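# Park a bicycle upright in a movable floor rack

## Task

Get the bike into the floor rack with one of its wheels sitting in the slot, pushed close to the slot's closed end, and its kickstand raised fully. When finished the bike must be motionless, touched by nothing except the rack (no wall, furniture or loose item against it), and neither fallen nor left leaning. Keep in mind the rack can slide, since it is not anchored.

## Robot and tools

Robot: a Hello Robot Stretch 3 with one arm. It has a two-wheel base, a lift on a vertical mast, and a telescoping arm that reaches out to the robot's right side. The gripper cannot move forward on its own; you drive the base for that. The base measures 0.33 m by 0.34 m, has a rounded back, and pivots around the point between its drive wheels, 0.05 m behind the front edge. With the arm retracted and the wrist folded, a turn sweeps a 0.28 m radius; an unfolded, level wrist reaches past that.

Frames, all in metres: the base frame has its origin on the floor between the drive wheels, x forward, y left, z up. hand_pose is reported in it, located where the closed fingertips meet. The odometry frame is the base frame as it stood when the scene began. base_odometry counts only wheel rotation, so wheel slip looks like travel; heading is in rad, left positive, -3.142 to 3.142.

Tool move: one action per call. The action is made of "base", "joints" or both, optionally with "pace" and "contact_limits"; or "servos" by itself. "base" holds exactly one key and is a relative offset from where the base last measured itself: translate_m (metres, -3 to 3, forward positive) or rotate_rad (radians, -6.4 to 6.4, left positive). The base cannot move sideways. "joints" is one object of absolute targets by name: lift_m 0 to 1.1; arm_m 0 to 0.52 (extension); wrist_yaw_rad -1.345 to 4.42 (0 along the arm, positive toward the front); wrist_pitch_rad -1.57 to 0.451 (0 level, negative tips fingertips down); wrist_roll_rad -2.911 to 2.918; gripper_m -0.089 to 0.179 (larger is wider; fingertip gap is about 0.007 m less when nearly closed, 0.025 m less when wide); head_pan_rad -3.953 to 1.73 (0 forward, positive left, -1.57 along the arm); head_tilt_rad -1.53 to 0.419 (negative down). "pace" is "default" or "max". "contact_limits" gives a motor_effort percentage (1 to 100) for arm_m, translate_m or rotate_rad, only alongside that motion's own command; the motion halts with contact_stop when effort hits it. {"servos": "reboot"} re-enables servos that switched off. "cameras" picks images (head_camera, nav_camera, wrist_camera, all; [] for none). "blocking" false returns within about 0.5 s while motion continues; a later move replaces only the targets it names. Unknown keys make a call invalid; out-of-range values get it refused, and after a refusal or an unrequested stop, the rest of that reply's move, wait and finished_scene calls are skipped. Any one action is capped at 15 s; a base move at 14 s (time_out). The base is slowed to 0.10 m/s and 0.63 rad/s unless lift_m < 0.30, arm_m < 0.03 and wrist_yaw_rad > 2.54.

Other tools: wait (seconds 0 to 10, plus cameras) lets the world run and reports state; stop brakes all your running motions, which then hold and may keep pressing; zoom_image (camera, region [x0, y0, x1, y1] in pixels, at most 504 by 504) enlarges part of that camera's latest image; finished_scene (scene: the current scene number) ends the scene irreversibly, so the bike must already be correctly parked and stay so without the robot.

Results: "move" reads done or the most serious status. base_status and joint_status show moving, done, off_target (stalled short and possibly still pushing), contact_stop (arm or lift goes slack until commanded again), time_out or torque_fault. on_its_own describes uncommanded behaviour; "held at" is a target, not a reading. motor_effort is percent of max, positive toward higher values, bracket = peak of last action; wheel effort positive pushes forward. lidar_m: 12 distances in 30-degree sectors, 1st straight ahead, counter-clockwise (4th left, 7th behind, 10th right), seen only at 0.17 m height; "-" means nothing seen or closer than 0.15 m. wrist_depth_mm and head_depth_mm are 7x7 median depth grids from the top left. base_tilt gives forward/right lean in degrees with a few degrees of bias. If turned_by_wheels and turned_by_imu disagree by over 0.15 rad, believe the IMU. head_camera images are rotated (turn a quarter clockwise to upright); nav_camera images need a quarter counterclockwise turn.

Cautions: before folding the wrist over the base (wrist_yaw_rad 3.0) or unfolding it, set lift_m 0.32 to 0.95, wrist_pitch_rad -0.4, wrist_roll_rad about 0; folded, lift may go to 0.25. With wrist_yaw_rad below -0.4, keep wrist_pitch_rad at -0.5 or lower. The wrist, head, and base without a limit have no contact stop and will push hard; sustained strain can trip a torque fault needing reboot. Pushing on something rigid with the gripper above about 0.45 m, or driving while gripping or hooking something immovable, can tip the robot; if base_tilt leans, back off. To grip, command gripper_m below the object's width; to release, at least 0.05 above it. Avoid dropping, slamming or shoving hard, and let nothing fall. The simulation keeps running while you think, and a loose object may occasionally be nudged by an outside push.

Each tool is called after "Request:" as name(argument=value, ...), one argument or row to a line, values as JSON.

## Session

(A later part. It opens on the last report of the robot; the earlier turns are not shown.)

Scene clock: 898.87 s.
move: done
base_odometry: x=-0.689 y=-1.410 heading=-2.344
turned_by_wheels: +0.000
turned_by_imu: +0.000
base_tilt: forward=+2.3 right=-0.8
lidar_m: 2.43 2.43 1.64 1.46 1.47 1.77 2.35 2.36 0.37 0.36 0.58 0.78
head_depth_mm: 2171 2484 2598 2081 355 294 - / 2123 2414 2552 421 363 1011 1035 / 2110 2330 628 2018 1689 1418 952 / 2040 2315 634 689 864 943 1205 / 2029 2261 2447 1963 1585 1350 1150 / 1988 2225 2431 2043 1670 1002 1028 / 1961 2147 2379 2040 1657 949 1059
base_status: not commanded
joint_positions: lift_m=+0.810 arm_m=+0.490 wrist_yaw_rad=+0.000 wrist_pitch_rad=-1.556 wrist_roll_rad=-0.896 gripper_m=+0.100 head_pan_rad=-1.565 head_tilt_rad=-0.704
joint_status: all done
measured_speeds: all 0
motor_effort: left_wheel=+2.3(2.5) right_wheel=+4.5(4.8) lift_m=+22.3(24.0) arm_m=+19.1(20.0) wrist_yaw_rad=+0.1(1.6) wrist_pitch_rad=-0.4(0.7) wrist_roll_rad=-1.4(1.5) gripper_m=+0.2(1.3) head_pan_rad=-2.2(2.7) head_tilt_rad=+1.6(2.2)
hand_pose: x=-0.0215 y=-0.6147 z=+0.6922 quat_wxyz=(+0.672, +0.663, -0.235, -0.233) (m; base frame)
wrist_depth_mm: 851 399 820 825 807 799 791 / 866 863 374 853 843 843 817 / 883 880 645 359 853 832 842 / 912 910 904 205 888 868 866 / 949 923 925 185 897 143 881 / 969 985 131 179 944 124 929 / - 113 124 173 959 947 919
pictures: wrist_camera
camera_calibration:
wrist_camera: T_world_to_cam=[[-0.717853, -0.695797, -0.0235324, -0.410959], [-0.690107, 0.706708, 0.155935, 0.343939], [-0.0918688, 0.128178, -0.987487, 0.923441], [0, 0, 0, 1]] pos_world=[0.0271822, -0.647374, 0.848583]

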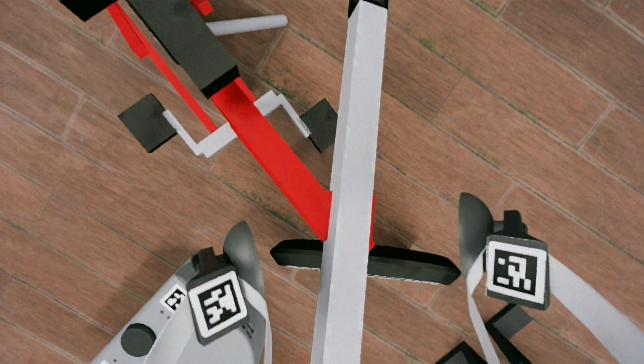

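Request:
move(
  joints={"lift_m": 0.772, "wrist_roll_rad": -0.94},
  cameras=[],
)

Request:
move(
  joints={"gripper_m": -0.089},
  cameras=["wrist_camera"],
)

Request:
move(
  joints={"lift_m": 0.8},
  cameras=["wrist_camera", "head_camera"],
)

Scene clock: 904.73 s.
move: done
base_odometry: x=-0.689 y=-1.410 heading=-2.344
turned_by_wheels: +0.000
turned_by_imu: -0.001
base_tilt: forward=+2.3 right=-0.8
lidar_m: 2.42 2.44 1.63 1.46 1.47 1.77 2.35 2.36 0.37 0.36 0.58 0.79
head_depth_mm: 2172 2463 2613 2101 1696 325 296 / 2143 2372 2588 502 404 347 1000 / 2106 2369 660 1872 1634 1426 947 / 2069 2299 675 703 1555 943 1201 / 2033 2270 2475 1921 1592 1353 1149 / 1994 2206 2451 2012 1658 1002 1024 / 1920 2149 2374 2027 1653 955 1051
base_status: not commanded
joint_positions: lift_m=+0.772 arm_m=+0.490 wrist_yaw_rad=+0.000 wrist_pitch_rad=-1.556 wrist_roll_rad=-0.935 gripper_m=+0.100 head_pan_rad=-1.565 head_tilt_rad=-0.704
joint_status: all done
measured_speeds: all 0
motor_effort: left_wheel=+2.3(2.4) right_wheel=+4.7(4.7) lift_m=+22.4(23.8) arm_m=+18.2(18.7) wrist_yaw_rad=-0.5(1.5) wrist_pitch_rad=-0.3(0.6) wrist_roll_rad=-1.8(4.1) gripper_m=+0.1(1.6) head_pan_rad=-2.4(2.9) head_tilt_rad=+1.6(2.5)
hand_pose: x=-0.0215 y=-0.6147 z=+0.6542 quat_wxyz=(+0.676, +0.667, -0.222, -0.220) (m; base frame)
wrist_depth_mm: 814 270 771 787 769 769 770 / 829 816 337 800 810 795 795 / 850 836 602 642 814 797 810 / 872 865 850 172 846 840 820 / 905 883 886 151 861 143 852 / 933 934 131 144 902 124 862 / 947 112 127 138 926 931 886
pictures: none
No camera images: "cameras" was empty.

Scene clock: 907.20 s.
move: done
base_odometry: x=-0.689 y=-1.410 heading=-2.344
turned_by_wheels: +0.000
turned_by_imu: -0.001
base_tilt: forward=+2.3 right=-0.8
lidar_m: 2.42 2.43 1.63 1.46 1.47 1.78 2.35 2.36 0.36 0.36 0.58 0.78
head_depth_mm: 2163 2435 2633 2099 1709 325 296 / 2145 2386 2571 521 404 347 1005 / 2110 2364 662 1881 1601 1394 946 / 2079 2322 670 702 859 954 1205 / 2029 2263 2441 1928 1628 1346 1159 / 1987 2196 2425 2040 1653 1314 1027 / 1933 2146 2370 2006 1647 955 1055
base_status: not commanded
joint_positions: lift_m=+0.772 arm_m=+0.490 wrist_yaw_rad=-0.003 wrist_pitch_rad=-1.557 wrist_roll_rad=-0.935 gripper_m=-0.087 head_pan_rad=-1.565 head_tilt_rad=-0.704
joint_status: all done
measured_speeds: all 0
motor_effort: left_wheel=+2.1(2.5) right_wheel=+2.9(4.7) lift_m=+27.5(35.5) arm_m=+17.6(18.4) wrist_yaw_rad=+1.0(3.2) wrist_pitch_rad=+0.1(1.0) wrist_roll_rad=-1.7(1.8) gripper_m=-41.5(99.1) head_pan_rad=-2.0(2.8) head_tilt_rad=+2.1(2.3)
hand_pose: x=-0.0214 y=-0.6146 z=+0.6542 quat_wxyz=(+0.676, +0.667, -0.223, -0.221) (m; base frame)
wrist_depth_mm: 799 269 782 782 779 775 755 / 831 814 334 799 797 782 782 / 852 829 610 649 816 812 803 / 864 862 855 310 842 841 823 / 903 889 865 151 854 870 841 / 948 920 886 129 126 889 880 / 961 761 - 135 915 910 891
pictures: wrist_camera
camera_calibration:
wrist_camera: T_world_to_cam=[[-0.692255, -0.721272, -0.0234435, -0.426905], [-0.715109, 0.68125, 0.156585, 0.33323], [-0.0969692, 0.125161, -0.987386, 0.883933], [0, 0, 0, 1]] pos_world=[0.028483, -0.645561, 0.810597]

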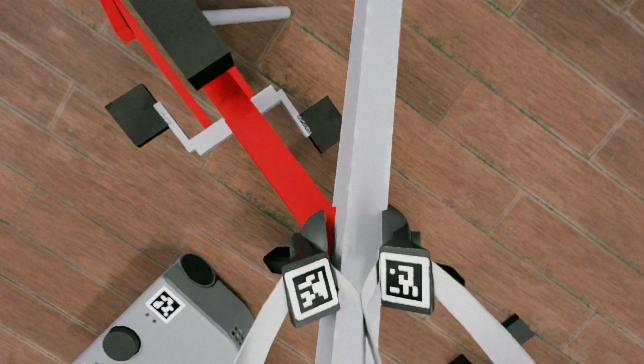

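Scene clock: 908.23 s.
move: done
base_odometry: x=-0.689 y=-1.410 heading=-2.344
turned_by_wheels: +0.000
turned_by_imu: +0.000
base_tilt: forward=+2.3 right=-0.8
lidar_m: 2.43 2.43 1.63 1.46 1.47 1.77 2.35 2.36 0.36 0.36 0.58 0.78
head_depth_mm: 2181 2441 2639 2118 1586 299 - / 2124 2398 2578 441 378 331 1023 / 2104 2338 637 2016 1683 1396 949 / 2077 2295 640 688 1553 940 1202 / 2022 2235 2445 1925 1629 1349 1149 / 2002 2193 2426 2016 1668 1003 1029 / 1935 2158 2376 2021 1653 958 1051
base_status: not commanded
joint_positions: lift_m=+0.800 arm_m=+0.490 wrist_yaw_rad=-0.004 wrist_pitch_rad=-1.551 wrist_roll_rad=-0.935 gripper_m=-0.085 head_pan_rad=-1.565 head_tilt_rad=-0.704
joint_status: all done
measured_speeds: all 0
motor_effort: left_wheel=+4.8(5.1) right_wheel=-5.6(5.6) lift_m=+30.0(39.3) arm_m=+16.9(17.7) wrist_yaw_rad=+3.4(4.0) wrist_pitch_rad=-1.0(1.6) wrist_roll_rad=-1.7(1.9) gripper_m=-12.0(42.7) head_pan_rad=-2.2(2.7) head_tilt_rad=+2.1(2.2)
hand_pose: x=-0.0214 y=-0.6160 z=+0.6821 quat_wxyz=(+0.678, +0.665, -0.224, -0.220) (m; base frame)
wrist_depth_mm: 820 443 807 808 813 797 800 / 860 853 364 831 828 820 815 / 865 859 630 351 843 830 834 / 911 893 897 337 872 879 859 / 926 919 925 149 887 885 887 / 959 943 936 128 123 922 897 / 976 775 - 160 948 933 955
pictures: head_camera (sideways), wrist_camera
camera_calibration:
head_camera: T_world_to_cam=[[-0.0266677, 0.618715, -0.785163, 1.04045], [0.999315, -0.00366687, -0.0368308, 0.0431224], [-0.0256668, -0.785607, -0.618193, 0.760656], [0, 0, 0, 1]] pos_world=[0.00417715, -0.046008, 1.28874]
wrist_camera: T_world_to_cam=[[-0.693263, -0.720424, -0.0194124, -0.429524], [-0.714153, 0.683112, 0.152783, 0.333615], [-0.0968078, 0.119782, -0.988069, 0.908775], [0, 0, 0, 1]] pos_world=[0.0284559, -0.64619, 0.838624]

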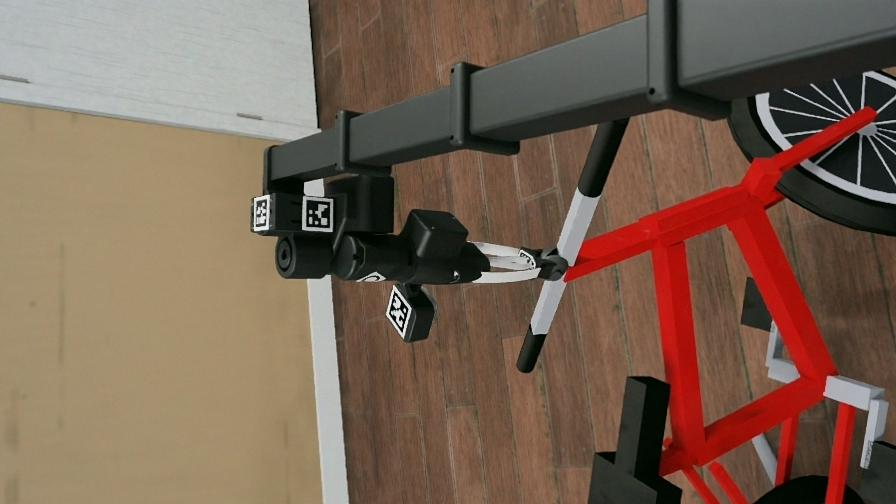

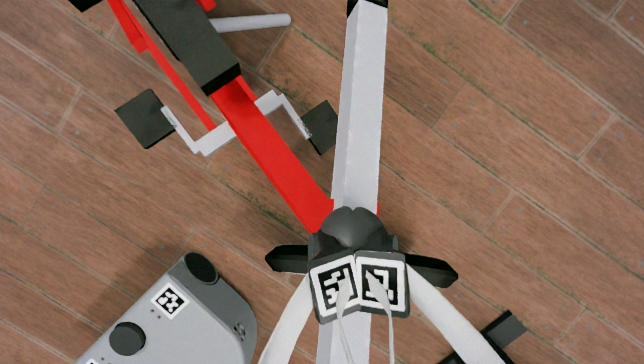

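Request:
move(
  joints={"gripper_m": 0.05, "lift_m": 0.93},
  pace="max",
  cameras=[],
)

Request:
move(
  joints={"arm_m": 0.0, "wrist_roll_rad": 0},
  pace="max",
  cameras=["head_camera"],
)

Request:
move(
  joints={"wrist_pitch_rad": -0.4, "wrist_yaw_rad": 3.0},
  pace="max",
  cameras=[],
)

Request:
move(
  joints={"lift_m": 0.29, "head_pan_rad": -0.6, "head_tilt_rad": -0.6},
  pace="max",
  cameras=["head_camera", "nav_camera"],
)

Scene clock: 931.40 s.
move: done
base_odometry: x=-0.689 y=-1.410 heading=-2.344
turned_by_wheels: +0.000
turned_by_imu: -0.002
base_tilt: forward=+2.3 right=-0.8
lidar_m: 2.42 2.44 1.63 1.46 1.47 1.77 2.35 2.36 0.37 0.37 0.58 0.78
head_depth_mm: 2169 2394 310 - 1662 1438 1204 / 2123 445 364 2087 1671 1428 1036 / 2068 554 2539 2087 1708 1397 952 / 2068 559 607 769 1589 951 1193 / 2019 2232 2423 2050 1619 1362 1155 / 1964 2213 2419 2023 1664 1315 1073 / 1942 2148 2385 2037 1671 962 1046
base_status: not commanded
joint_positions: lift_m=+0.930 arm_m=+0.490 wrist_yaw_rad=-0.002 wrist_pitch_rad=-1.555 wrist_roll_rad=-0.935 gripper_m=+0.050 head_pan_rad=-1.565 head_tilt_rad=-0.704
joint_status: all done
measured_speeds: all 0
motor_effort: left_wheel=+0.2(8.2) right_wheel=+2.2(11.9) lift_m=+29.3(31.3) arm_m=+14.8(15.8) wrist_yaw_rad=+1.3(3.7) wrist_pitch_rad=-0.5(1.3) wrist_roll_rad=-1.6(1.9) gripper_m=+0.4(80.0) head_pan_rad=-2.4(2.6) head_tilt_rad=+1.2(2.1)
hand_pose: x=-0.0214 y=-0.6150 z=+0.8121 quat_wxyz=(+0.677, +0.666, -0.223, -0.220) (m; base frame)
wrist_depth_mm: 981 950 459 951 916 936 949 / 999 979 765 961 958 955 948 / - - 992 483 979 969 977 / - - - 466 - - 1000 / - - - 292 147 - - / - - 128 280 130 121 - / - - - - - - -
pictures: none
No camera images: "cameras" was empty.

Scene clock: 933.90 s.
move: done
base_odometry: x=-0.689 y=-1.410 heading=-2.344
turned_by_wheels: +0.000
turned_by_imu: -0.001
base_tilt: forward=+2.3 right=-0.8
lidar_m: 2.42 2.44 1.64 1.46 1.46 1.78 2.36 2.36 0.37 0.37 0.58 0.78
head_depth_mm: 2179 2441 2646 2073 1861 - - / 2150 2386 2567 2096 1776 - - / 2103 2342 2548 2079 1726 - - / 2079 2322 2493 2048 1597 - - / 2035 2266 2439 2050 1623 1352 1154 / 1989 2185 2386 2044 1658 1315 1073 / 1946 2157 2401 2009 1648 961 1049
base_status: not commanded
joint_positions: lift_m=+0.930 arm_m=+0.000 wrist_yaw_rad=+0.001 wrist_pitch_rad=-1.554 wrist_roll_rad=-0.003 gripper_m=+0.050 head_pan_rad=-1.565 head_tilt_rad=-0.704
joint_status: all done
measured_speeds: all 0
motor_effort: left_wheel=-0.1(0.4) right_wheel=+1.8(2.6) lift_m=+29.0(29.5) arm_m=-18.5(21.1) wrist_yaw_rad=-0.3(2.1) wrist_pitch_rad=-0.3(0.8) wrist_roll_rad=+0.9(4.9) gripper_m=+0.5(1.2) head_pan_rad=-2.2(2.6) head_tilt_rad=+1.0(2.4)
hand_pose: x=-0.0216 y=-0.1250 z=+0.8121 quat_wxyz=(+0.505, +0.497, -0.503, -0.495) (m; base frame)
wrist_depth_mm: 967 974 953 954 948 935 917 / 987 976 992 967 969 946 942 / - - - 992 989 988 961 / - - - - - 996 - / - - - 848 145 - - / - - 130 - 129 121 - / - - - - - - -
pictures: head_camera (sideways)
camera_calibration:
head_camera: T_world_to_cam=[[-0.0265402, 0.618627, -0.785236, 1.04055], [0.999314, -0.00387615, -0.0368296, 0.0431209], [-0.0258275, -0.785675, -0.6181, 0.760536], [0, 0, 0, 1]] pos_world=[0.00416772, -0.0460092, 1.28875]

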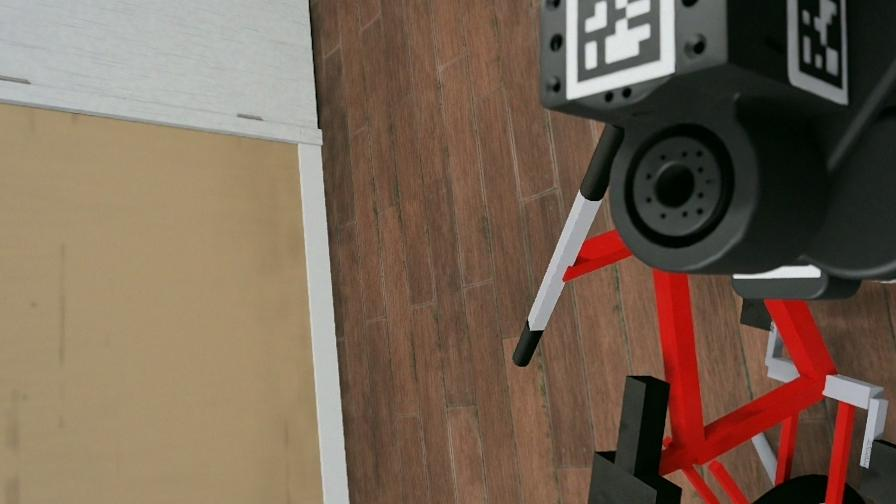

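Scene clock: 935.73 s.
move: done
base_odometry: x=-0.689 y=-1.410 heading=-2.344
turned_by_wheels: +0.000
turned_by_imu: +0.000
base_tilt: forward=+2.3 right=-0.8
lidar_m: 2.42 2.44 1.63 1.46 1.47 1.77 2.35 2.36 0.37 0.37 0.58 0.78
head_depth_mm: 2183 2433 2604 2086 1859 - 1190 / 2130 2391 2616 2093 1791 - 1019 / 2109 2352 2549 2075 1734 - - / 2061 2286 2522 2043 1631 - - / 2027 2290 2433 2062 1637 - 1158 / 1991 2197 2403 2048 1669 - 1152 / 1964 2152 2357 2022 1645 957 1023
base_status: not commanded
joint_positions: lift_m=+0.930 arm_m=+0.000 wrist_yaw_rad=+2.998 wrist_pitch_rad=-0.420 wrist_roll_rad=-0.001 gripper_m=+0.050 head_pan_rad=-1.565 head_tilt_rad=-0.704
joint_status: all done
measured_speeds: all 0
motor_effort: left_wheel=+0.0(0.3) right_wheel=+2.5(2.5) lift_m=+29.2(29.4) arm_m=-14.6(18.5) wrist_yaw_rad=+1.5(4.4) wrist_pitch_rad=+3.6(5.0) wrist_roll_rad=+0.4(1.0) gripper_m=+0.0(1.5) head_pan_rad=-2.4(2.8) head_tilt_rad=+1.7(2.2)
hand_pose: x=+0.0108 y=+0.0768 z=+0.9421 quat_wxyz=(+0.197, +0.700, +0.098, +0.680) (m; base frame)
wrist_depth_mm: 138 138 - - - - - / - 149 - - - - - / - 159 - - - - - / - 182 214 - - - - / - - 202 - 147 - - / - - 130 - 129 122 - / - - 271 - - - -
pictures: none
No camera images: "cameras" was empty.

Scene clock: 940.80 s.
move: done
base_odometry: x=-0.689 y=-1.410 heading=-2.344
turned_by_wheels: +0.000
turned_by_imu: -0.001
base_tilt: forward=+2.3 right=-0.8
lidar_m: 2.42 2.43 1.63 1.46 1.47 1.77 2.35 2.36 0.37 0.37 0.58 0.78
head_depth_mm: 2170 2316 2497 2374 1876 908 978 / 2330 2521 2693 2397 1861 1526 1032 / 2457 2679 2929 2378 1867 1182 1146 / 2678 2910 3123 2376 1855 1525 1263 / 2820 3083 3197 2333 1839 1511 1286 / 2604 2822 3013 2328 1827 1505 1281 / 2397 2575 2745 2307 1829 1500 1273
base_status: not commanded
joint_positions: lift_m=+0.290 arm_m=+0.000 wrist_yaw_rad=+2.999 wrist_pitch_rad=-0.419 wrist_roll_rad=-0.001 gripper_m=+0.050 head_pan_rad=-0.606 head_tilt_rad=-0.606
joint_status: all done
measured_speeds: all 0
motor_effort: left_wheel=+0.0(0.5) right_wheel=+2.1(2.6) lift_m=+23.2(26.8) arm_m=-2.0(14.0) wrist_yaw_rad=+1.4(2.3) wrist_pitch_rad=+3.4(4.0) wrist_roll_rad=+0.3(0.7) gripper_m=+0.5(1.5) head_pan_rad=+2.7(4.3) head_tilt_rad=+2.4(4.3)
hand_pose: x=+0.0107 y=+0.0770 z=+0.3024 quat_wxyz=(+0.196, +0.700, +0.098, +0.680) (m; base frame)
wrist_depth_mm: 138 138 - - - - - / - 148 - - - - - / - 159 979 966 897 835 783 / 921 185 213 751 723 672 645 / 737 690 200 598 146 573 538 / 609 578 131 305 130 122 469 / 516 502 266 277 420 413 412
pictures: head_camera (sideways), nav_camera (sideways)
camera_calibration:
head_camera: T_world_to_cam=[[-0.456579, 0.288291, -0.841679, 1.11675], [0.579781, 0.813989, -0.0357032, 0.0442183], [0.674825, -0.504291, -0.538797, 0.653091], [0, 0, 0, 1]] pos_world=[0.0435286, -0.0285954, 1.29341]
nav_camera: T_world_to_cam=[[0.424644, -0.366271, 0.827963, -1.03955], [-0.570316, -0.818474, -0.0695705, 0.140552], [0.703148, -0.442658, -0.55645, 0.676459], [0, 0, 0, 1]] pos_world=[0.0459475, 0.0337205, 1.2469]

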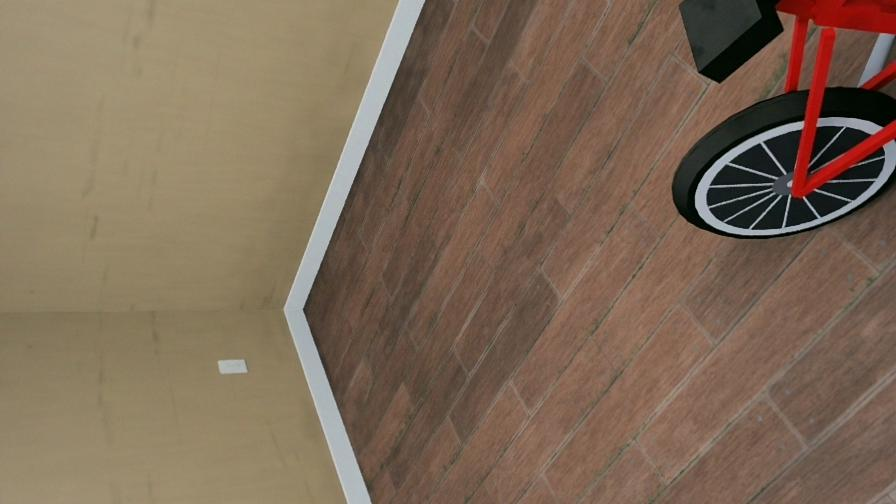

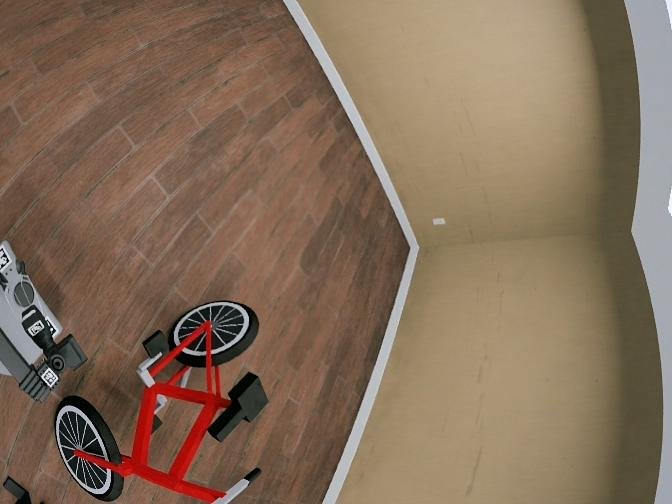

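Request:
move(
  base={"translate_m": 1.15},
  pace="max",
  cameras=[],
)

Request:
move(
  base={"rotate_rad": -1.575},
  pace="max",
  cameras=[],
)

Request:
move(
  base={"translate_m": 1.05},
  pace="max",
  cameras=[],
)

Request:
move(
  base={"rotate_rad": -1.59},
  joints={"head_pan_rad": -0.7, "head_tilt_rad": -0.6},
  pace="max",
  cameras=["head_camera", "nav_camera"],
)

Scene clock: 961.60 s.
move: done
base_odometry: x=-1.493 y=-2.233 heading=-2.344
turned_by_wheels: +0.000
turned_by_imu: +0.002
base_tilt: forward=+2.3 right=-0.8
lidar_m: 1.29 1.30 1.58 1.68 1.69 2.04 3.50 0.79 0.76 2.10 2.10 1.44
head_depth_mm: 1962 2125 2257 2327 1880 1538 1297 / 2023 2216 2433 2430 1879 1530 1292 / 1822 2014 2303 2397 1872 1537 1295 / 1633 1801 2020 2183 1850 1521 1291 / 1499 1631 1791 1988 1843 1515 1282 / 1382 1483 1616 1783 1836 1503 1273 / 1262 1372 1481 1609 1713 1504 1271
base_status: done
joint_positions: lift_m=+0.290 arm_m=+0.000 wrist_yaw_rad=+2.999 wrist_pitch_rad=-0.419 wrist_roll_rad=-0.001 gripper_m=+0.050 head_pan_rad=-0.605 head_tilt_rad=-0.605
joint_status: not commanded
measured_speeds: all 0
motor_effort: left_wheel=-0.9(10.7) right_wheel=+1.8(11.0) lift_m=+27.0(30.2) arm_m=+18.7(18.7) wrist_yaw_rad=+1.4(2.4) wrist_pitch_rad=+3.4(4.1) wrist_roll_rad=+0.5(0.7) gripper_m=+1.4(1.7) head_pan_rad=+2.5(3.2) head_tilt_rad=+2.1(3.2)
hand_pose: x=+0.0106 y=+0.0770 z=+0.3024 quat_wxyz=(+0.196, +0.700, +0.098, +0.680) (m; base frame)
wrist_depth_mm: 139 138 - - - - - / - 148 - - - - - / - 159 967 993 887 828 791 / 939 184 212 763 729 673 642 / 740 682 199 599 146 570 542 / 610 582 131 306 129 121 467 / 517 502 266 279 417 414 410
pictures: none
No camera images: "cameras" was empty.

Scene clock: 963.70 s.
move: done
base_odometry: x=-1.493 y=-2.233 heading=+2.364
turned_by_wheels: -1.575
turned_by_imu: -1.558
base_tilt: forward=+2.3 right=-0.8
lidar_m: 2.10 2.11 1.44 1.29 1.30 1.57 1.68 1.69 2.05 3.49 0.79 0.76
head_depth_mm: 3350 3519 3371 2336 1373 1425 1301 / 3340 3721 3353 2424 1761 1297 1288 / 2932 3312 3314 2396 1859 1214 1269 / 2648 2921 3114 2380 1851 1494 1254 / 2417 2668 2883 2354 1837 1524 1279 / 2213 2402 2673 2336 1836 1512 1278 / 2074 2215 2423 2301 1828 1502 1278
base_status: done
joint_positions: lift_m=+0.290 arm_m=+0.000 wrist_yaw_rad=+2.999 wrist_pitch_rad=-0.419 wrist_roll_rad=-0.001 gripper_m=+0.050 head_pan_rad=-0.605 head_tilt_rad=-0.605
joint_status: not commanded
measured_speeds: all 0
motor_effort: left_wheel=+4.3(15.2) right_wheel=-3.8(10.3) lift_m=+22.4(26.9) arm_m=+11.8(19.8) wrist_yaw_rad=+0.8(2.3) wrist_pitch_rad=+3.4(4.1) wrist_roll_rad=+0.4(0.6) gripper_m=+0.7(1.6) head_pan_rad=+2.5(3.4) head_tilt_rad=+1.9(3.2)
hand_pose: x=+0.0106 y=+0.0770 z=+0.3024 quat_wxyz=(+0.196, +0.700, +0.098, +0.680) (m; base frame)
wrist_depth_mm: 138 138 - - - - - / - 148 - - - - - / - 159 954 960 911 832 770 / 937 184 211 763 723 677 645 / 737 683 200 596 146 575 537 / 613 570 131 303 130 122 466 / 515 506 267 277 416 408 414
pictures: none
No camera images: "cameras" was empty.

Scene clock: 968.53 s.
move: done
base_odometry: x=-2.241 y=-1.497 heading=+2.364
turned_by_wheels: +0.000
turned_by_imu: +0.003
base_tilt: forward=+2.3 right=-0.8
lidar_m: 1.06 1.07 1.30 1.48 1.49 1.81 2.71 2.72 0.67 3.29 1.88 1.18
head_depth_mm: 1840 2113 2482 2411 1881 1542 1295 / 1643 1878 2105 2295 1856 1544 1296 / 1475 1639 1825 2130 1858 1525 1292 / 1322 1473 1630 1836 1859 1532 1290 / 1213 1335 1465 1632 1749 1518 1286 / 1111 1208 1328 1456 1601 1508 1273 / 1028 1108 1205 1309 1439 1481 1268
base_status: done
joint_positions: lift_m=+0.290 arm_m=+0.000 wrist_yaw_rad=+2.999 wrist_pitch_rad=-0.419 wrist_roll_rad=-0.001 gripper_m=+0.050 head_pan_rad=-0.605 head_tilt_rad=-0.605
joint_status: not commanded
measured_speeds: all 0
motor_effort: left_wheel=+1.8(13.1) right_wheel=-0.1(8.5) lift_m=+26.3(30.1) arm_m=-19.6(19.6) wrist_yaw_rad=+1.7(1.9) wrist_pitch_rad=+3.3(4.3) wrist_roll_rad=+0.3(0.6) gripper_m=+1.0(2.1) head_pan_rad=+2.4(3.6) head_tilt_rad=+2.4(3.1)
hand_pose: x=+0.0106 y=+0.0770 z=+0.3024 quat_wxyz=(+0.196, +0.700, +0.098, +0.680) (m; base frame)
wrist_depth_mm: 139 138 - - - - - / - 149 - - - - 992 / - 159 954 973 896 845 797 / 939 184 211 759 722 673 631 / 730 689 199 601 147 563 539 / 613 574 131 304 130 121 465 / 515 502 266 278 419 409 410
pictures: none
No camera images: "cameras" was empty.

Scene clock: 970.63 s.
move: done
base_odometry: x=-2.241 y=-1.497 heading=+0.774
turned_by_wheels: -1.590
turned_by_imu: -1.573
base_tilt: forward=+2.3 right=-0.8
lidar_m: 3.29 1.92 1.19 1.06 1.07 1.29 1.48 1.49 1.79 2.71 2.72 0.67
head_depth_mm: 2427 2606 2841 2396 1883 1535 1300 / 2549 2767 2975 2430 1881 1526 1291 / 2750 2968 3097 2398 1867 1534 1293 / 2892 3192 3239 2366 1844 1522 1265 / 3124 3434 3207 2345 1842 1258 1256 / 3420 3777 3206 2346 1443 1433 1280 / 3497 3732 3204 2319 1520 1510 1269
base_status: done
joint_positions: lift_m=+0.290 arm_m=+0.000 wrist_yaw_rad=+2.999 wrist_pitch_rad=-0.419 wrist_roll_rad=-0.001 gripper_m=+0.050 head_pan_rad=-0.695 head_tilt_rad=-0.605
joint_status: all done
measured_speeds: all 0
motor_effort: left_wheel=+3.8(14.7) right_wheel=-2.8(9.8) lift_m=+22.8(26.6) arm_m=-19.2(20.0) wrist_yaw_rad=+0.5(2.1) wrist_pitch_rad=+3.3(3.8) wrist_roll_rad=+0.4(0.6) gripper_m=+0.2(1.4) head_pan_rad=-2.4(3.3) head_tilt_rad=+1.9(4.4)
hand_pose: x=+0.0106 y=+0.0770 z=+0.3024 quat_wxyz=(+0.196, +0.700, +0.098, +0.680) (m; base frame)
wrist_depth_mm: 134 138 - - - - - / - 148 - - - - - / - 159 986 983 885 833 784 / 911 184 211 759 730 681 635 / 738 695 199 602 147 565 541 / 608 578 131 304 130 121 470 / 519 506 266 280 421 412 409
pictures: head_camera (sideways), nav_camera (sideways)
camera_calibration:
head_camera: T_world_to_cam=[[-0.428491, 0.327187, -0.842226, 1.1173], [0.649867, 0.759209, -0.0356897, 0.0437732], [0.627748, -0.562628, -0.537943, 0.652267], [0, 0, 0, 1]] pos_world=[0.0408452, -0.0318147, 1.29346]
nav_camera: T_world_to_cam=[[0.389761, -0.402029, 0.828528, -1.04007], [-0.640756, -0.764586, -0.0695735, 0.140985], [0.661451, -0.503768, -0.555608, 0.675617], [0, 0, 0, 1]] pos_world=[0.0488299, 0.0300094, 1.24692]

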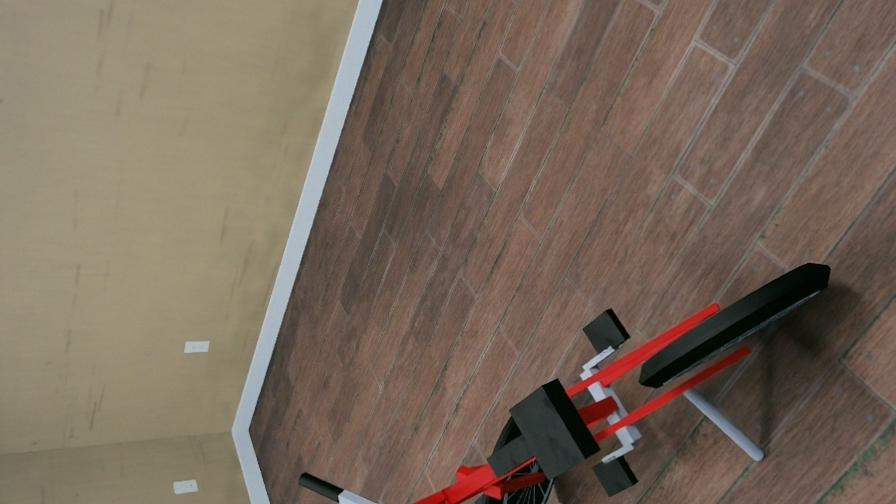

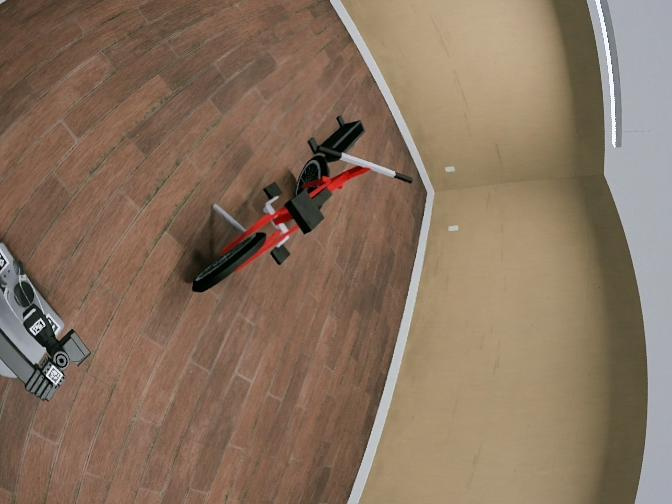

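Request:
move(
  base={"translate_m": 1.12},
  joints={"head_pan_rad": -1.57, "head_tilt_rad": -0.7},
  pace="max",
  cameras=[],
)

Request:
move(
  joints={"lift_m": 0.93},
  pace="max",
  cameras=["head_camera"],
)

Request:
move(
  joints={"wrist_yaw_rad": 0, "gripper_m": 0.1},
  pace="max",
  cameras=[],
)

Request:
move(
  joints={"wrist_pitch_rad": -1.57, "arm_m": 0.2, "wrist_roll_rad": -0.8},
  cameras=["head_camera", "wrist_camera"],
)

Scene clock: 1005.80 s.
move: done
base_odometry: x=-1.441 y=-0.713 heading=+0.774
turned_by_wheels: +0.000
turned_by_imu: +0.003
base_tilt: forward=+2.4 right=-0.8
lidar_m: 2.19 2.20 1.42 1.28 1.28 1.55 2.59 0.65 0.51 0.40 0.57 2.45
head_depth_mm: 2373 2654 2793 2138 1727 1450 764 / 2305 2581 2782 2113 1707 1436 843 / 2274 2556 2702 2106 1705 1426 1012 / 2222 2501 2637 2104 1702 1428 987 / 2195 2440 2602 2053 1701 1398 1173 / 2152 2372 2540 2072 1641 1386 1178 / 2077 2299 2502 2076 1630 1401 1150
base_status: done
joint_positions: lift_m=+0.290 arm_m=+0.000 wrist_yaw_rad=+2.999 wrist_pitch_rad=-0.419 wrist_roll_rad=-0.001 gripper_m=+0.050 head_pan_rad=-1.565 head_tilt_rad=-0.691
joint_status: all done
measured_speeds: all 0
motor_effort: left_wheel=+1.5(13.1) right_wheel=-0.1(8.6) lift_m=+23.9(24.1) arm_m=-15.2(17.7) wrist_yaw_rad=+1.2(2.2) wrist_pitch_rad=+3.0(4.2) wrist_roll_rad=+0.3(0.6) gripper_m=+0.2(2.0) head_pan_rad=-2.4(3.9) head_tilt_rad=-3.6(8.1)
hand_pose: x=+0.0106 y=+0.0770 z=+0.3024 quat_wxyz=(+0.196, +0.700, +0.098, +0.680) (m; base frame)
wrist_depth_mm: 136 138 - - - - - / - 149 - - - - - / - 159 984 958 882 824 780 / 939 184 211 766 726 681 635 / 735 678 201 601 147 564 541 / 613 579 131 306 129 121 463 / 515 503 267 277 420 412 411
pictures: none
No camera images: "cameras" was empty.

Scene clock: 1010.87 s.
move: done
base_odometry: x=-1.441 y=-0.713 heading=+0.774
turned_by_wheels: +0.000
turned_by_imu: -0.001
base_tilt: forward=+2.3 right=-0.8
lidar_m: 2.19 2.20 1.42 1.28 1.28 1.55 2.59 0.65 0.51 0.40 0.57 2.45
head_depth_mm: 2347 2684 2808 2142 1875 - 1008 / 2314 2603 2772 2122 1807 - 1169 / 2273 2530 2704 2092 1756 - - / 2225 2498 2643 2084 1707 - - / 2185 2406 2565 2068 1689 - - / 2147 2379 2560 2048 1695 - - / 2107 2321 2493 2059 1629 1402 1154
base_status: not commanded
joint_positions: lift_m=+0.930 arm_m=+0.000 wrist_yaw_rad=+2.999 wrist_pitch_rad=-0.419 wrist_roll_rad=-0.001 gripper_m=+0.050 head_pan_rad=-1.565 head_tilt_rad=-0.691
joint_status: all done
measured_speeds: all 0
motor_effort: left_wheel=+1.7(1.8) right_wheel=-0.1(1.0) lift_m=+29.2(31.4) arm_m=-12.2(14.9) wrist_yaw_rad=+1.1(1.9) wrist_pitch_rad=+3.2(4.0) wrist_roll_rad=+0.5(0.6) gripper_m=+1.0(1.9) head_pan_rad=-2.3(2.9) head_tilt_rad=-4.8(4.8)
hand_pose: x=+0.0106 y=+0.0771 z=+0.9425 quat_wxyz=(+0.196, +0.700, +0.098, +0.680) (m; base frame)
wrist_depth_mm: 136 139 - - - - - / - 148 - - - - - / - 159 - - - - - / - 181 211 - - - - / - - 202 - 147 - - / - - 130 - 130 121 - / - - 270 - - - -
pictures: head_camera (sideways)
camera_calibration:
head_camera: T_world_to_cam=[[-0.0266561, 0.60881, -0.792868, 1.0505], [0.999318, -0.00404782, -0.036705, 0.0429593], [-0.0255558, -0.793306, -0.608287, 0.747768], [0, 0, 0, 1]] pos_world=[0.00418186, -0.0461694, 1.28934]

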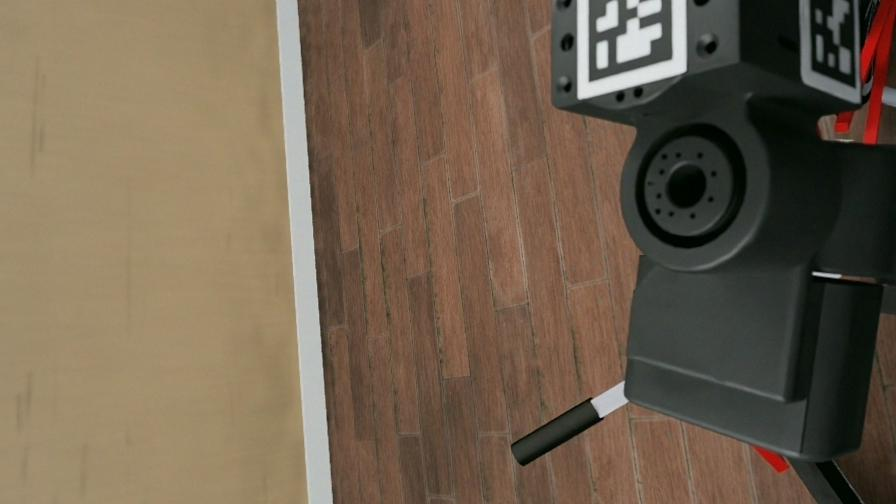

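Scene clock: 1012.70 s.
move: done
base_odometry: x=-1.441 y=-0.713 heading=+0.774
turned_by_wheels: +0.000
turned_by_imu: +0.000
base_tilt: forward=+2.3 right=-0.8
lidar_m: 2.20 2.21 1.42 1.27 1.28 1.55 2.59 0.65 0.51 0.40 0.57 2.45
head_depth_mm: 2375 2665 2790 2134 1895 - - / 2332 2630 2765 2114 1804 - - / 2254 2573 2726 2095 466 - - / 2240 2515 2633 2084 - - - / 2179 2455 2629 2076 1602 685 1174 / 2144 2386 2569 2097 1633 1395 1173 / 2097 2339 2515 2051 1647 1409 1148
base_status: not commanded
joint_positions: lift_m=+0.930 arm_m=+0.000 wrist_yaw_rad=+0.002 wrist_pitch_rad=-0.419 wrist_roll_rad=-0.001 gripper_m=+0.100 head_pan_rad=-1.565 head_tilt_rad=-0.691
joint_status: all done
measured_speeds: all 0
motor_effort: left_wheel=+1.8(1.8) right_wheel=+0.2(1.0) lift_m=+29.8(30.1) arm_m=-11.3(12.4) wrist_yaw_rad=-2.0(4.0) wrist_pitch_rad=+3.0(4.0) wrist_roll_rad=+0.3(0.6) gripper_m=+0.8(80.6) head_pan_rad=-2.7(3.0) head_tilt_rad=-4.1(4.7)
hand_pose: x=-0.0211 y=-0.3693 z=+0.9425 quat_wxyz=(+0.692, +0.148, -0.691, -0.147) (m; base frame)
wrist_depth_mm: - - - - - - - / - - - - - - - / - - - - - - - / - - - - - - - / - - - - - 143 - / - - 131 - - 124 - / - 114 405 - - - -
pictures: none
No camera images: "cameras" was empty.

Scene clock: 1015.40 s.
move: done
base_odometry: x=-1.441 y=-0.713 heading=+0.774
turned_by_wheels: +0.000
turned_by_imu: -0.001
base_tilt: forward=+2.3 right=-0.8
lidar_m: 2.20 2.20 1.42 1.28 1.28 1.55 2.59 0.65 0.51 0.40 0.57 2.45
head_depth_mm: 2347 2649 329 - 1682 1442 763 / 2332 2582 322 330 1712 1447 842 / 2271 2537 322 332 373 1409 1012 / 2241 2475 340 335 374 1369 986 / 2187 2431 2620 2080 1566 683 1181 / 2148 2386 2582 2081 1630 1382 1175 / 2100 2303 2508 2041 1634 1406 1154
base_status: not commanded
joint_positions: lift_m=+0.930 arm_m=+0.200 wrist_yaw_rad=+0.000 wrist_pitch_rad=-1.549 wrist_roll_rad=-0.796 gripper_m=+0.100 head_pan_rad=-1.565 head_tilt_rad=-0.691
joint_status: all done
joint sent to its limit — wrist_pitch_rad, lower limit.
measured_speeds: all 0
motor_effort: left_wheel=+1.7(1.7) right_wheel=-0.3(0.9) lift_m=+25.3(30.0) arm_m=+19.0(21.3) wrist_yaw_rad=-0.6(2.1) wrist_pitch_rad=-1.7(3.6) wrist_roll_rad=-1.4(6.3) gripper_m=+0.5(1.3) head_pan_rad=-2.1(2.9) head_tilt_rad=-4.8(5.0)
hand_pose: x=-0.0215 y=-0.3266 z=+0.8120 quat_wxyz=(+0.662, +0.648, -0.270, -0.264) (m; base frame)
wrist_depth_mm: 959 958 958 928 935 941 926 / 987 976 989 968 747 946 958 / - - - 988 959 991 992 / - - - - - 446 979 / - - - 420 - 129 - / - - 129 - - 124 - / - 114 - - - - -
pictures: head_camera (sideways), wrist_camera
camera_calibration:
head_camera: T_world_to_cam=[[-0.0265862, 0.608966, -0.79275, 1.05034], [0.999317, -0.004157, -0.036707, 0.0429619], [-0.0256488, -0.793185, -0.60844, 0.747968], [0, 0, 0, 1]] pos_world=[0.00417647, -0.0461668, 1.28933]
wrist_camera: T_world_to_cam=[[-0.783849, -0.620638, -0.0197422, -0.187682], [-0.61613, 0.773414, 0.149045, 0.150662], [-0.077234, 0.128992, -0.988633, 1.00639], [0, 0, 0, 1]] pos_world=[0.0234408, -0.362823, 0.968788]

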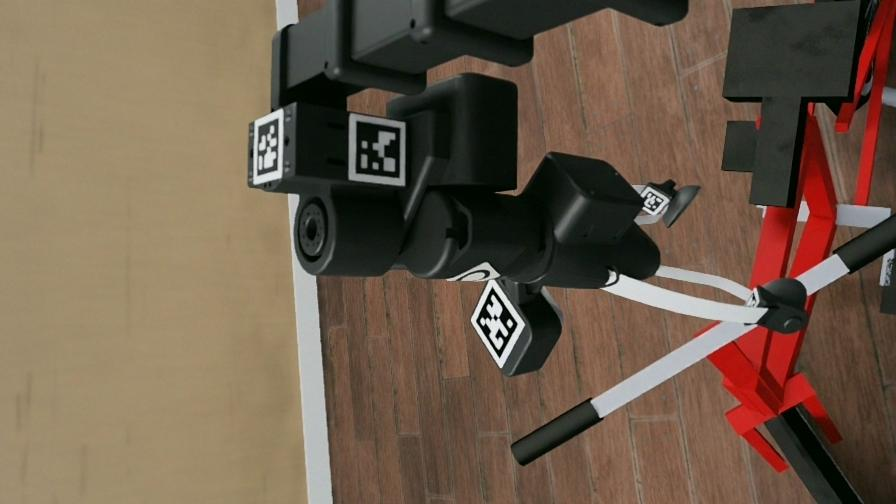

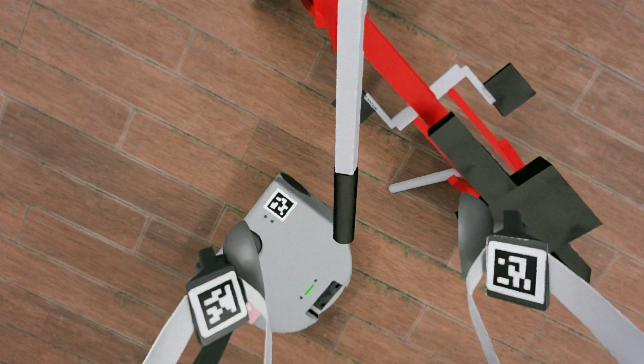

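Request:
move(
)

Scene clock: 1042.33 s.
base_odometry: x=-1.441 y=-0.713 heading=+0.774
turned_by_wheels: +0.000
turned_by_imu: -0.001
base_tilt: forward=+2.3 right=-0.8
lidar_m: 2.19 2.20 1.42 1.28 1.28 1.55 2.58 0.65 0.52 0.40 0.57 2.45
head_depth_mm: 2380 2643 329 - 1675 1442 766 / 2302 2580 322 330 1725 1442 843 / 2282 2522 322 332 373 1397 1006 / 2228 2473 340 335 374 1374 982 / 2165 2429 2639 2078 1574 684 1179 / 2146 2365 2573 2065 1637 1387 1181 / 2108 2317 2529 2041 1636 1406 1150
base_status: not commanded
joint_positions: lift_m=+0.930 arm_m=+0.200 wrist_yaw_rad=+0.000 wrist_pitch_rad=-1.549 wrist_roll_rad=-0.796 gripper_m=+0.100 head_pan_rad=-1.565 head_tilt_rad=-0.691
joint_status: all done
joint sent to its limit — wrist_pitch_rad, lower limit.
measured_speeds: all 0
motor_effort: left_wheel=+1.5(1.7) right_wheel=-0.4(0.9) lift_m=+22.5(30.0) arm_m=+15.6(21.3) wrist_yaw_rad=-0.1(2.1) wrist_pitch_rad=-1.4(3.6) wrist_roll_rad=-1.2(6.3) gripper_m=+0.2(1.3) head_pan_rad=-1.9(2.9) head_tilt_rad=-4.0(5.0)
hand_pose: x=-0.0215 y=-0.3266 z=+0.8120 quat_wxyz=(+0.662, +0.648, -0.270, -0.264) (m; base frame)
wrist_depth_mm: 961 948 953 940 935 932 926 / - 981 981 956 747 944 962 / - - - 999 991 971 989 / - - - - - 446 992 / - - - 420 - 129 - / - - 129 - - 124 - / - 114 - - - - -
pictures: head_camera (sideways), nav_camera (sideways), wrist_camera
camera_calibration:
head_camera: T_world_to_cam=[[-0.0265861, 0.608966, -0.79275, 1.05034], [0.999317, -0.00415712, -0.036707, 0.0429619], [-0.0256489, -0.793185, -0.60844, 0.747968], [0, 0, 0, 1]] pos_world=[0.00417646, -0.0461668, 1.28933]
nav_camera: T_world_to_cam=[[-0.0556015, -0.626368, 0.777542, -0.97089], [-0.997608, 0.00282291, -0.0690642, 0.142491], [0.0410646, -0.779523, -0.625027, 0.769711], [0, 0, 0, 1]] pos_world=[0.0565596, -0.00852945, 1.24584]
wrist_camera: T_world_to_cam=[[-0.783848, -0.620638, -0.0197422, -0.187682], [-0.61613, 0.773414, 0.149045, 0.150663], [-0.077234, 0.128992, -0.988633, 1.00638], [0, 0, 0, 1]] pos_world=[0.0234408, -0.362823, 0.968783]

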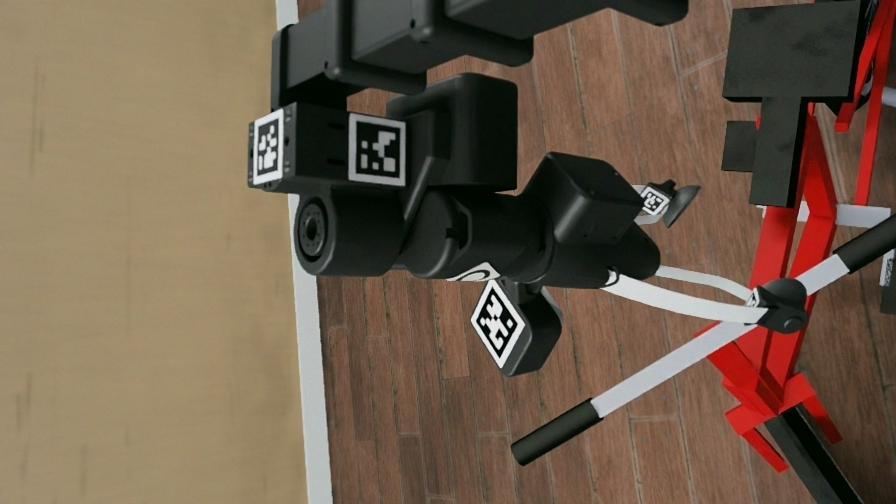

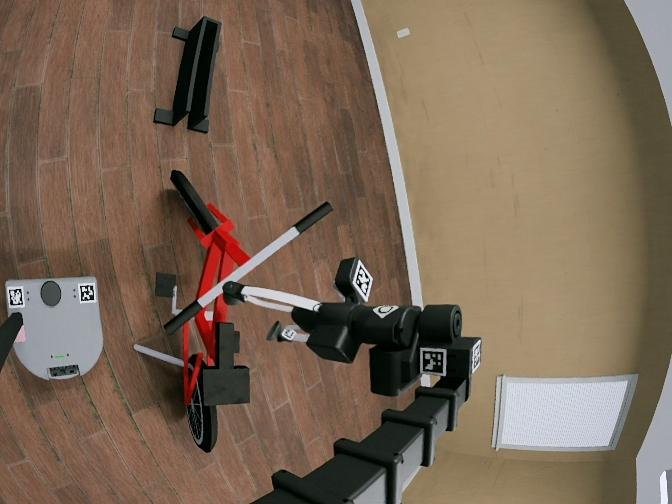

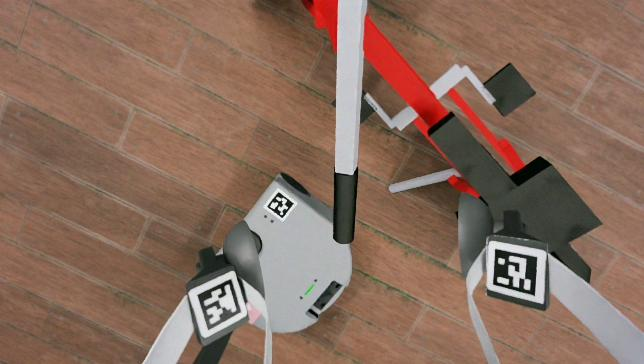

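Request:
move(
  base={"translate_m": -0.017},
  joints={"arm_m": 0.18, "lift_m": 0.78},
  cameras=["wrist_camera"],
)

Scene clock: 1066.40 s.
move: done
base_odometry: x=-1.453 y=-0.725 heading=+0.775
turned_by_wheels: +0.000
turned_by_imu: -0.001
base_tilt: forward=+2.3 right=-0.8
lidar_m: 2.21 2.23 1.42 1.27 1.28 1.55 2.57 0.64 0.51 0.40 0.58 2.46
head_depth_mm: 2354 2651 2799 2128 1729 320 293 / 2301 2605 2766 2134 405 353 765 / 2246 2556 2702 2110 394 418 1021 / 2234 2479 2632 2070 417 417 636 / 2187 2413 2605 2079 1687 524 949 / 2133 2390 2579 2063 1684 923 1174 / 2105 2337 2519 2047 1634 1412 1146
base_status: done
joint_positions: lift_m=+0.780 arm_m=+0.180 wrist_yaw_rad=+0.000 wrist_pitch_rad=-1.549 wrist_roll_rad=-0.796 gripper_m=+0.100 head_pan_rad=-1.565 head_tilt_rad=-0.691
joint_status: all done
measured_speeds: all 0
motor_effort: left_wheel=+1.1(3.9) right_wheel=-3.3(7.9) lift_m=+22.3(23.8) arm_m=-18.1(21.4) wrist_yaw_rad=+0.2(1.2) wrist_pitch_rad=-1.6(2.1) wrist_roll_rad=-1.3(1.5) gripper_m=+0.7(1.7) head_pan_rad=-2.1(2.9) head_tilt_rad=-4.4(5.0)
hand_pose: x=-0.0215 y=-0.3065 z=+0.6620 quat_wxyz=(+0.662, +0.648, -0.270, -0.265) (m; base frame)
wrist_depth_mm: 819 808 805 778 311 769 779 / 825 838 828 823 803 331 791 / 842 849 854 832 830 286 820 / 881 886 860 232 845 611 287 / 907 899 883 244 890 129 - / 939 933 128 - 902 125 111 / 971 114 127 940 919 928 905
pictures: wrist_camera
camera_calibration:
wrist_camera: T_world_to_cam=[[-0.783838, -0.620639, -0.0201491, -0.177853], [-0.616143, 0.773305, 0.149552, 0.157046], [-0.0772365, 0.129639, -0.988548, 0.855641], [0, 0, 0, 1]] pos_world=[0.0234415, -0.342752, 0.818773]

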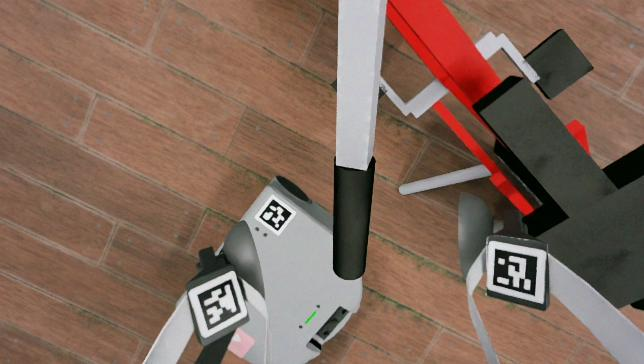

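Request:
move(
  joints={"lift_m": 0.695},
)

Request:
move(
  joints={"gripper_m": -0.03},
)

Scene clock: 1075.17 s.
move: done
base_odometry: x=-1.453 y=-0.725 heading=+0.775
turned_by_wheels: +0.000
turned_by_imu: -0.001
base_tilt: forward=+2.3 right=-0.8
lidar_m: 2.21 2.22 1.42 1.27 1.28 1.54 2.57 0.64 0.50 0.40 0.58 2.46
head_depth_mm: 2365 2665 2813 2120 1731 1440 730 / 2341 2634 2718 2131 1716 425 371 / 2265 2529 2714 2089 1708 454 989 / 2239 2502 2631 2094 1689 462 503 / 2175 2433 2597 2080 1687 1423 1001 / 2147 2389 2597 2055 1696 923 1169 / 2105 2326 2553 2054 1631 1413 1150
base_status: not commanded
joint_positions: lift_m=+0.695 arm_m=+0.180 wrist_yaw_rad=+0.000 wrist_pitch_rad=-1.549 wrist_roll_rad=-0.796 gripper_m=+0.100 head_pan_rad=-1.565 head_tilt_rad=-0.691
joint_status: all done
measured_speeds: all 0
motor_effort: left_wheel=+1.2(1.4) right_wheel=-3.6(4.3) lift_m=+22.6(23.7) arm_m=-12.5(14.5) wrist_yaw_rad=+0.4(1.5) wrist_pitch_rad=-1.0(1.9) wrist_roll_rad=-1.2(1.6) gripper_m=-0.1(1.4) head_pan_rad=-2.0(2.9) head_tilt_rad=-5.0(5.0)
hand_pose: x=-0.0215 y=-0.3064 z=+0.5770 quat_wxyz=(+0.662, +0.648, -0.270, -0.265) (m; base frame)
wrist_depth_mm: 731 722 708 96 96 236 696 / 751 740 737 105 534 255 197 / 765 761 755 117 556 546 198 / 791 780 770 723 753 632 206 / 817 794 790 134 770 143 247 / 836 828 128 155 808 124 226 / 856 114 124 178 823 813 231
pictures: head_camera (sideways), nav_camera (sideways), wrist_camera
camera_calibration:
head_camera: T_world_to_cam=[[-0.0265863, 0.608979, -0.792741, 1.05033], [0.999317, -0.00415642, -0.0367072, 0.0429621], [-0.0256489, -0.793176, -0.608453, 0.747985], [0, 0, 0, 1]] pos_world=[0.00417647, -0.0461666, 1.28933]
nav_camera: T_world_to_cam=[[-0.0556013, -0.62638, 0.777532, -0.970877], [-0.997608, 0.00282388, -0.069064, 0.142491], [0.0410647, -0.779513, -0.625039, 0.769727], [0, 0, 0, 1]] pos_world=[0.0565596, -0.00852856, 1.24584]
wrist_camera: T_world_to_cam=[[-0.783838, -0.620636, -0.0202259, -0.179501], [-0.616143, 0.773287, 0.149648, 0.169672], [-0.0772365, 0.129762, -0.988532, 0.77164], [0, 0, 0, 1]] pos_world=[0.0234415, -0.342739, 0.73377]

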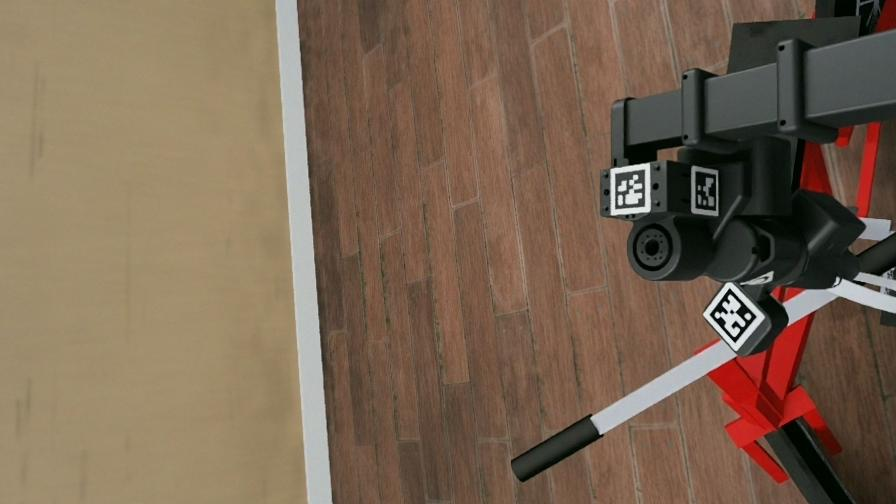

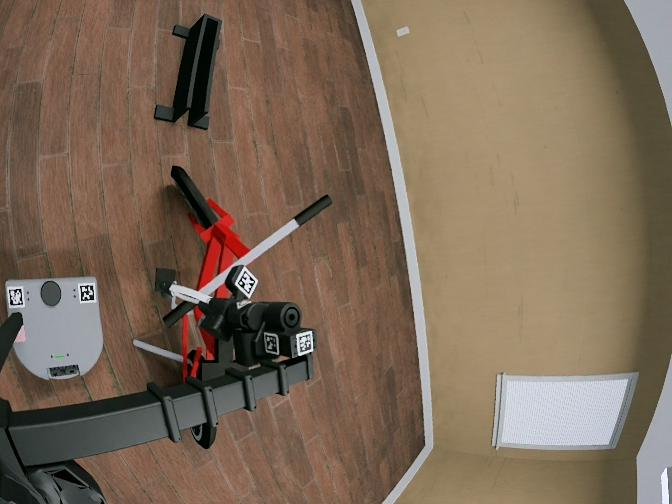

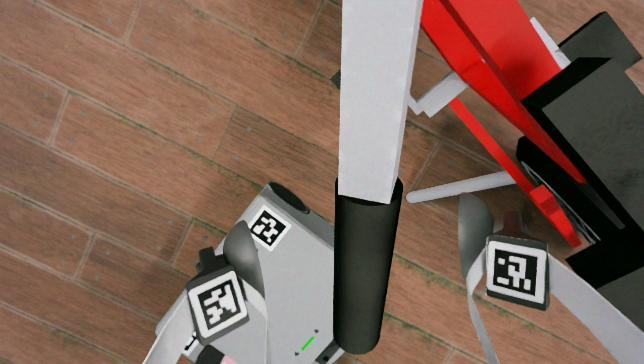

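Scene clock: 1077.00 s.
move: done
base_odometry: x=-1.453 y=-0.725 heading=+0.775
turned_by_wheels: +0.000
turned_by_imu: +0.000
base_tilt: forward=+2.3 right=-0.8
lidar_m: 2.21 2.22 1.42 1.27 1.28 1.55 2.57 0.64 0.50 0.40 0.58 2.47
head_depth_mm: 2387 2657 2771 2103 1731 1449 730 / 2311 2553 2734 2119 1720 425 371 / 2266 2519 2742 2125 1713 454 1022 / 2227 2471 2676 2096 1699 462 503 / 2175 2419 2633 2086 1688 1421 1153 / 2137 2387 2563 2055 1698 885 1178 / 2106 2333 2534 2056 1600 1410 1149
base_status: not commanded
joint_positions: lift_m=+0.695 arm_m=+0.180 wrist_yaw_rad=+0.000 wrist_pitch_rad=-1.545 wrist_roll_rad=-0.796 gripper_m=-0.029 head_pan_rad=-1.565 head_tilt_rad=-0.691
joint_status: all done
measured_speeds: all 0
motor_effort: left_wheel=+1.1(1.3) right_wheel=-3.9(4.1) lift_m=+36.7(36.7) arm_m=-10.3(12.5) wrist_yaw_rad=+0.7(1.3) wrist_pitch_rad=-1.9(2.5) wrist_roll_rad=-1.4(1.6) gripper_m=-15.7(91.6) head_pan_rad=-2.1(2.7) head_tilt_rad=-4.2(4.9)
hand_pose: x=-0.0215 y=-0.3075 z=+0.5769 quat_wxyz=(+0.663, +0.646, -0.270, -0.264) (m; base frame)
wrist_depth_mm: 729 717 714 93 404 235 697 / 745 728 735 104 541 255 197 / 760 768 760 113 739 558 198 / 793 775 773 124 754 746 207 / 804 797 796 138 155 770 242 / 834 827 624 129 127 794 232 / 856 860 - 166 826 823 822
pictures: head_camera (sideways), nav_camera (sideways), wrist_camera
camera_calibration:
head_camera: T_world_to_cam=[[-0.0265864, 0.608979, -0.792741, 1.05033], [0.999317, -0.00415618, -0.0367072, 0.0429621], [-0.0256487, -0.793176, -0.608453, 0.747985], [0, 0, 0, 1]] pos_world=[0.00417648, -0.0461666, 1.28933]
nav_camera: T_world_to_cam=[[-0.0556012, -0.62638, 0.777532, -0.970877], [-0.997608, 0.00282365, -0.069064, 0.142491], [0.0410649, -0.779513, -0.625039, 0.769727], [0, 0, 0, 1]] pos_world=[0.0565596, -0.00852855, 1.24584]
wrist_camera: T_world_to_cam=[[-0.783986, -0.620528, -0.0176529, -0.181615], [-0.615959, 0.774048, 0.146441, 0.172605], [-0.0772068, 0.125681, -0.989062, 0.770699], [0, 0, 0, 1]] pos_world=[0.0234369, -0.343164, 0.733787]

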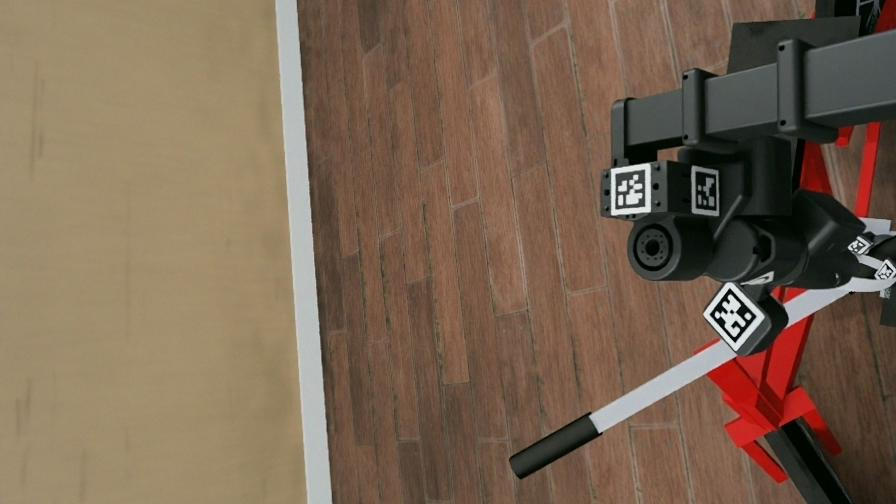

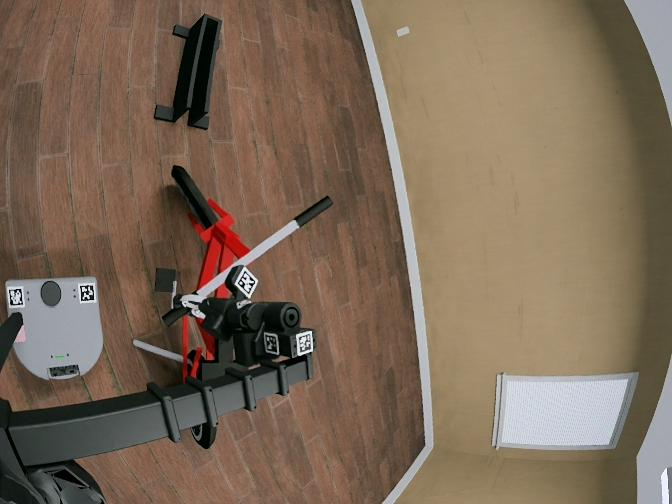

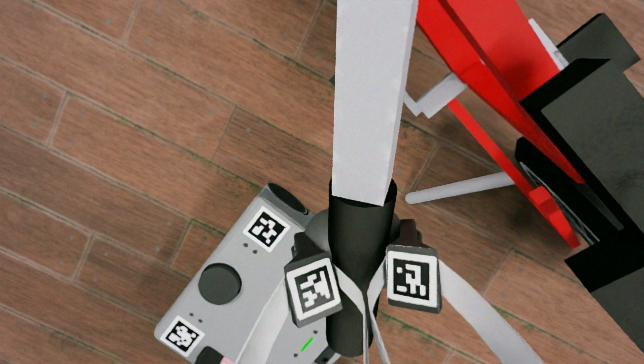

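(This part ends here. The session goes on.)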